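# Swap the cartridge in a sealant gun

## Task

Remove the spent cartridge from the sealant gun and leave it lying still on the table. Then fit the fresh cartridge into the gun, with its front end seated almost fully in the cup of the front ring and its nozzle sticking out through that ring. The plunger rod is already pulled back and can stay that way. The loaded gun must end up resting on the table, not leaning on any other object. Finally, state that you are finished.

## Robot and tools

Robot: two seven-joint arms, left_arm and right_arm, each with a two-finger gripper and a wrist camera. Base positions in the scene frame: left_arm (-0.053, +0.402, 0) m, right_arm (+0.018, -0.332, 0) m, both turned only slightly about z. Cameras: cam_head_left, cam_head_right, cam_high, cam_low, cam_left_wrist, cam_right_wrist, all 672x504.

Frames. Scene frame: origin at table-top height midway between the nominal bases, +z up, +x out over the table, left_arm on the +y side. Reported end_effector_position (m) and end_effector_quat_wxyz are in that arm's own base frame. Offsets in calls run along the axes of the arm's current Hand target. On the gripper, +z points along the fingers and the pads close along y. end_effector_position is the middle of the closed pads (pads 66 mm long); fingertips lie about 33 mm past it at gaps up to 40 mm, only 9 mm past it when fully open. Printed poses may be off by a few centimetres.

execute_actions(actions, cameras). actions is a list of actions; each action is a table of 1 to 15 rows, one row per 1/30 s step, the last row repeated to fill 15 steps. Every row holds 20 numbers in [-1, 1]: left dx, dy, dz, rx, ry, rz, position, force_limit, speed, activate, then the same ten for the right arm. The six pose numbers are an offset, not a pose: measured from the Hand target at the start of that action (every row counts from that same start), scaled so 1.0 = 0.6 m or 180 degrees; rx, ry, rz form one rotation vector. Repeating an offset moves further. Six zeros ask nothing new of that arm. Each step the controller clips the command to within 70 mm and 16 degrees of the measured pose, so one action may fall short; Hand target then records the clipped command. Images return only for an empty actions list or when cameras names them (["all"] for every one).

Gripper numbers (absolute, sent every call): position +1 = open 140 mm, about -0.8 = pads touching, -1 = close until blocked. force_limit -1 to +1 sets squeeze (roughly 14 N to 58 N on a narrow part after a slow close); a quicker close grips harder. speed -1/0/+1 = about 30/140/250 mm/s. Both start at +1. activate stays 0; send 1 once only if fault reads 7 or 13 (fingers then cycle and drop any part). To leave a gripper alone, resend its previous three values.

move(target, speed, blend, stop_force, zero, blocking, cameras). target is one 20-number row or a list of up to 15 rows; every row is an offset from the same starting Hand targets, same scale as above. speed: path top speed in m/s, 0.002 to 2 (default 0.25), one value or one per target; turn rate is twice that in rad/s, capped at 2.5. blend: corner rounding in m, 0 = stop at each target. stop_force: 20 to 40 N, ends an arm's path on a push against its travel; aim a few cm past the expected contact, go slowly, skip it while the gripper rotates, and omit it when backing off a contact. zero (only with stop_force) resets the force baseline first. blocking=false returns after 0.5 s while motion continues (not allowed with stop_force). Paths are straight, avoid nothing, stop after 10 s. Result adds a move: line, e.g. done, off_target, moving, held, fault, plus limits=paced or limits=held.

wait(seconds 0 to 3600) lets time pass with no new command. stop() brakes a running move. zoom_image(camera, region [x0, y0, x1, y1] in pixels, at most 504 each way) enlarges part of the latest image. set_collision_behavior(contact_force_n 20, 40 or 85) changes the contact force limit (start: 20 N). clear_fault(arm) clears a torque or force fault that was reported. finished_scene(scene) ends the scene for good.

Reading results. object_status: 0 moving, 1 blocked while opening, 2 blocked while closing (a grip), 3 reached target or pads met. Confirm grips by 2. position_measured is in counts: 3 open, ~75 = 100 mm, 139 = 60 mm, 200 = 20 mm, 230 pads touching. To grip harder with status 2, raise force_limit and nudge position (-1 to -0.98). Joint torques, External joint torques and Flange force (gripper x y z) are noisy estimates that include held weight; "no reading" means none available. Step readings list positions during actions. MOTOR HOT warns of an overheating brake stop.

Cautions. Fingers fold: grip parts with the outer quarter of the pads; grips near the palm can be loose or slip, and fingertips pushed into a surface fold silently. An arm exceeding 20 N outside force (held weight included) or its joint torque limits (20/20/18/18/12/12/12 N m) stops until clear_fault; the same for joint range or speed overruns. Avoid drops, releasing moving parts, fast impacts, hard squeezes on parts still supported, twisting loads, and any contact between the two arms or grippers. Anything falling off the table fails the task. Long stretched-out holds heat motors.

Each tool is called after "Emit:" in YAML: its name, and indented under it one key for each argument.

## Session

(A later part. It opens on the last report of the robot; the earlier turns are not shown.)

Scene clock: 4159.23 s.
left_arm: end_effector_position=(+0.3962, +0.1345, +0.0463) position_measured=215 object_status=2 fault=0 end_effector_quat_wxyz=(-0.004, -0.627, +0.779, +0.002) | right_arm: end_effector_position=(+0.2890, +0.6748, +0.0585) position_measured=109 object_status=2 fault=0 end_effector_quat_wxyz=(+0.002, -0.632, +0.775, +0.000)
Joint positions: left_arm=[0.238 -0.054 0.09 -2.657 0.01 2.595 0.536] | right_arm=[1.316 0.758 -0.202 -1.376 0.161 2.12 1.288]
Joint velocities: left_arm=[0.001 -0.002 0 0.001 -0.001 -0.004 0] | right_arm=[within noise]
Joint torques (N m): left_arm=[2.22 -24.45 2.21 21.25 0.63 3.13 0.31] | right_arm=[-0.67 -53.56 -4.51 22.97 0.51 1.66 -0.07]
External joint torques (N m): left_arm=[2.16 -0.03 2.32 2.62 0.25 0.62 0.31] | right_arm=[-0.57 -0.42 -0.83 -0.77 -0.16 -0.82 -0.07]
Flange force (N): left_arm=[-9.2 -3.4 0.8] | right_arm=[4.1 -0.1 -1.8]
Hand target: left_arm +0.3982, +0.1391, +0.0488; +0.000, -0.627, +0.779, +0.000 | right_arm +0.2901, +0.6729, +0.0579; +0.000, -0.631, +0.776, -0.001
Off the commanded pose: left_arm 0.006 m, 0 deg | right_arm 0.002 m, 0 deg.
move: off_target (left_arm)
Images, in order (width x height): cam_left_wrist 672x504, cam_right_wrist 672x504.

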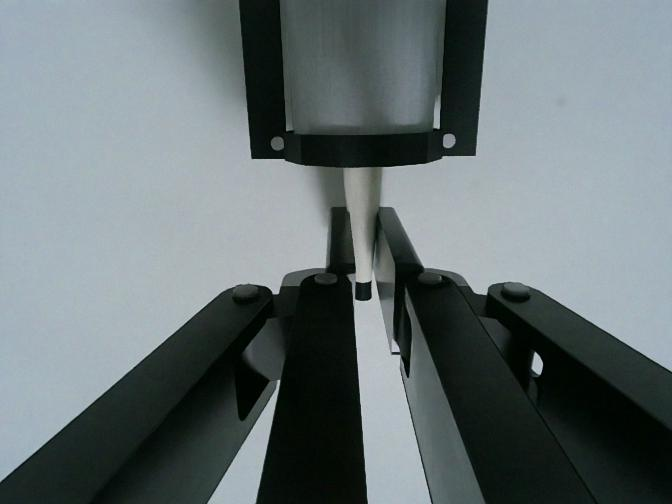

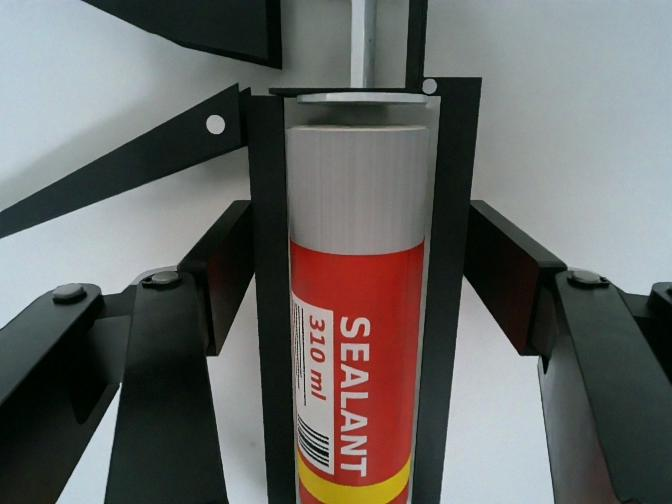

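Emit:
move:
  target:
    - [0.0085, 0.0015, 0.003, 0, 0, 0, -1, -1, -1, 0, 0, 0, 0, 0, 0, 0, -0.17, -0.4, -1, 0]
    - [0.0085, 0.0015, 0.003, 0, 0, 0, -0.5, -1, -1, 0, 0, 0, 0, 0, 0, 0, -0.17, -0.4, -1, 0]
  speed: 0.02
  cameras: ["cam_right_wrist", "cam_left_wrist"]

Emit:
zoom_image:
  camera: "cam_right_wrist"
  region: [250, 60, 450, 240]

Emit:
zoom_image:
  camera: "cam_left_wrist"
  region: [230, 120, 490, 310]

Scene clock: 4171.90 s.
left_arm: end_effector_position=(+0.3956, +0.1342, +0.0464) position_measured=192 object_status=0 fault=0 end_effector_quat_wxyz=(-0.002, -0.627, +0.779, +0.001) | right_arm: end_effector_position=(+0.2890, +0.6748, +0.0586) position_measured=109 object_status=2 fault=0 end_effector_quat_wxyz=(+0.002, -0.632, +0.775, +0.000)
Joint positions: left_arm=[0.238 -0.059 0.09 -2.664 0.01 2.602 0.537] | right_arm=[1.316 0.758 -0.202 -1.376 0.161 2.12 1.287]
Joint torques (N m): left_arm=[-0.3 -23.61 -0.29 18.44 0.45 2.75 0.1] | right_arm=[-0.51 -54.09 -4.54 23.69 0.53 2.2 -0.04]
External joint torques (N m): left_arm=[-0.34 0.64 -0.14 -0.22 0.06 0.22 0.1] | right_arm=[-0.39 -1 -0.84 0 -0.14 -0.27 -0.04]
Flange force (N): left_arm=[-0.2 -0.9 2.6] | right_arm=[2.9 -0.1 -1.9]
Hand target: left_arm +0.3962, +0.1343, +0.0470; +0.000, -0.627, +0.779, +0.000 | right_arm +0.2901, +0.6729, +0.0579; +0.000, -0.631, +0.776, -0.001
Off the commanded pose: left_arm 0.001 m, 0 deg | right_arm 0.002 m, 0 deg.
move: done
Images, in order (width x height): cam_left_wrist 672x504, cam_right_wrist 672x504.

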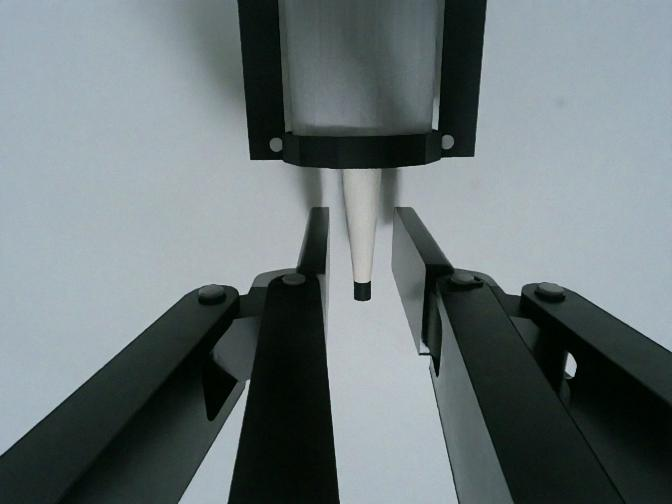

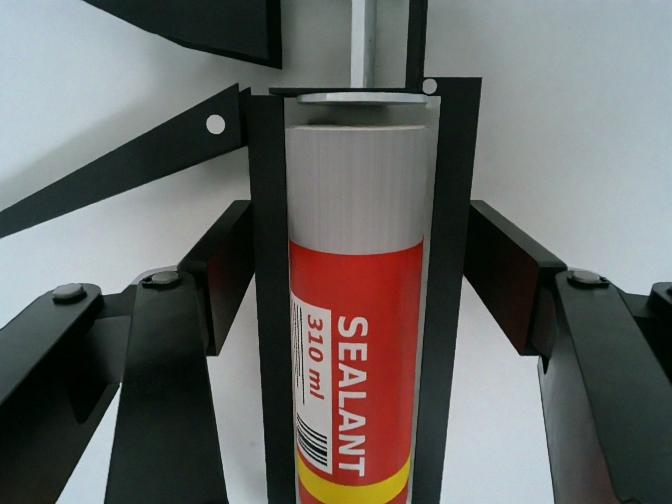

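Scaled by 2.520.

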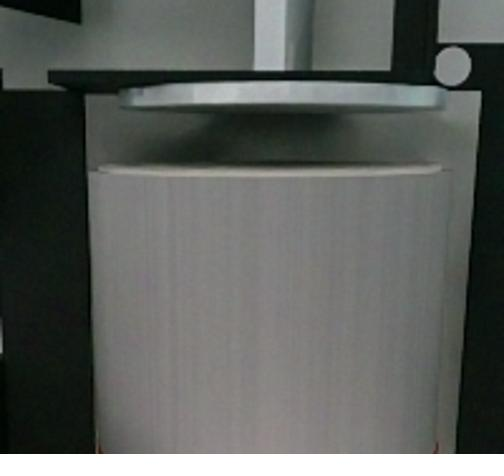

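Scaled by 1.938.

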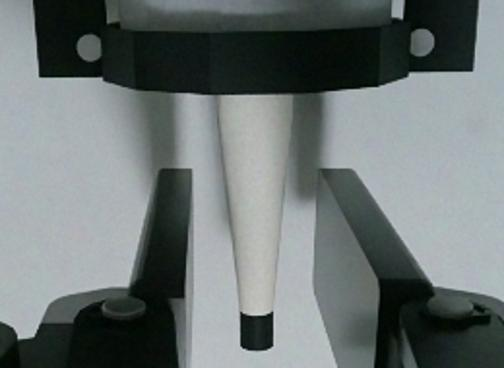

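Emit:
move:
  target:
    - [0, 0, 0, 0, 0, 0, -0.3, -1, -1, 0, 0, 0, 0, 0, 0, 0, 0.3, -0.4, -1, 0]
    - [0, 0, -0.2, 0, 0, 0, -0.3, -1, -1, 0, 0, 0, -0.2, 0, 0, 0, 0.3, -0.4, -1, 0]
  speed: [0.03, 0.1]
  cameras: ["cam_right_wrist", "cam_left_wrist", "cam_high"]

Emit:
zoom_image:
  camera: "cam_right_wrist"
  region: [270, 340, 440, 490]

Emit:
zoom_image:
  camera: "cam_right_wrist"
  region: [250, 60, 450, 240]

Scene clock: 4186.90 s.
left_arm: end_effector_position=(+0.3969, +0.1340, +0.1664) position_measured=167 object_status=3 fault=0 end_effector_quat_wxyz=(+0.000, -0.626, +0.780, -0.002) | right_arm: end_effector_position=(+0.2906, +0.6743, +0.1788) position_measured=91 object_status=3 fault=0 end_effector_quat_wxyz=(+0.002, -0.632, +0.775, +0.002)
Joint positions: left_arm=[0.247 -0.322 0.079 -2.562 0.028 2.242 0.524] | right_arm=[1.317 0.648 -0.222 -1.249 0.141 1.886 1.297]
Joint velocities: left_arm=[0.001 -0.001 0 0 -0.001 -0.004 -0.001] | right_arm=[-0.002 0 0.002 0 -0.001 -0.003 0.002]
Joint torques (N m): left_arm=[0.2 -18.51 -1.56 23.55 0.98 2.45 -0.08] | right_arm=[0.51 -51.69 -4.3 25.43 0.56 2.12 0.23]
External joint torques (N m): left_arm=[0.29 0.85 -0.54 0.51 0.39 -0.07 -0.08] | right_arm=[0.47 0.22 -1.02 0.67 -0.2 -0.38 0.23]
Flange force (N): left_arm=[-1.7 -3.6 0.3] | right_arm=[-6.0 -0.6 -2.0]
Hand target: left_arm +0.3963, +0.1344, +0.1670; +0.000, -0.627, +0.779, +0.000 | right_arm +0.2900, +0.6731, +0.1779; +0.000, -0.631, +0.776, -0.001
Off the commanded pose: left_arm 0.001 m, 0 deg | right_arm 0.002 m, 0 deg.
move: done
Images, in order (width x height): cam_high 672x504, cam_left_wrist 672x504, cam_right_wrist 672x504.

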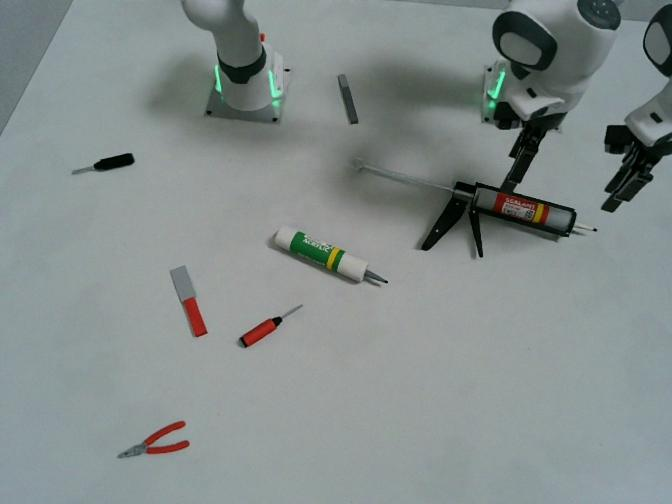

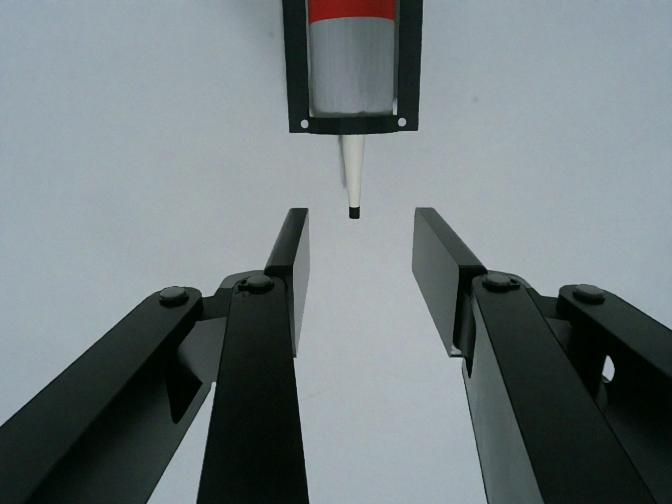

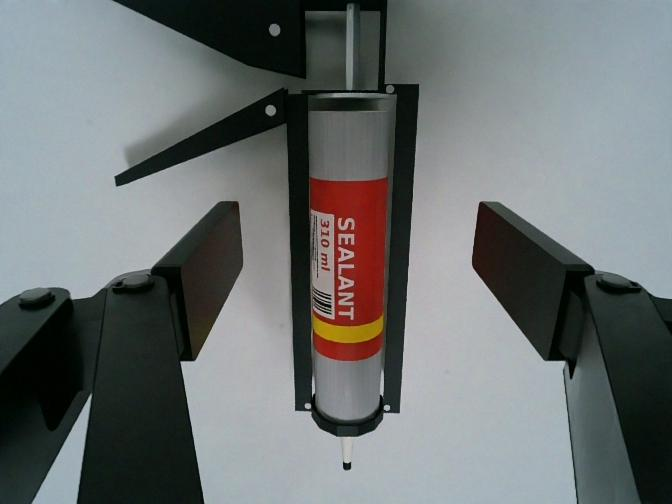

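Scaled by 2.965.

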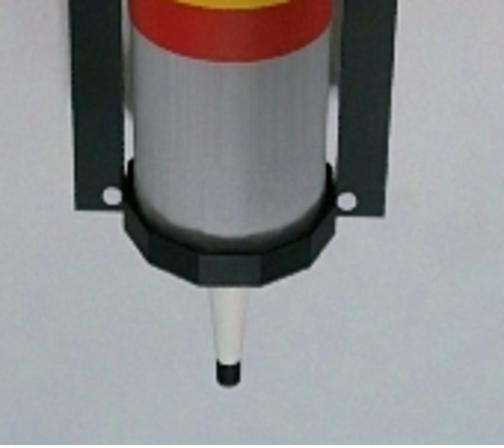

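Scaled by 2.520.

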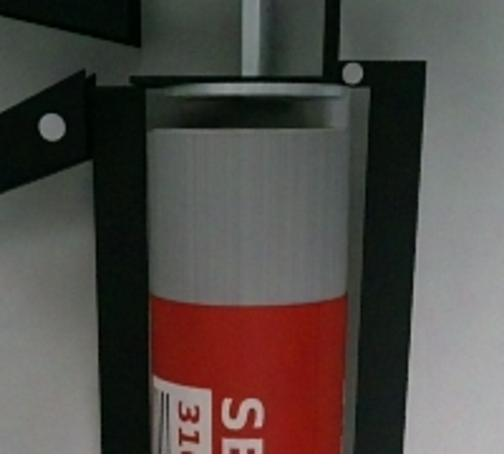

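Emit:
finished_scene:
  scene: 1

The scene is finished: the task was done.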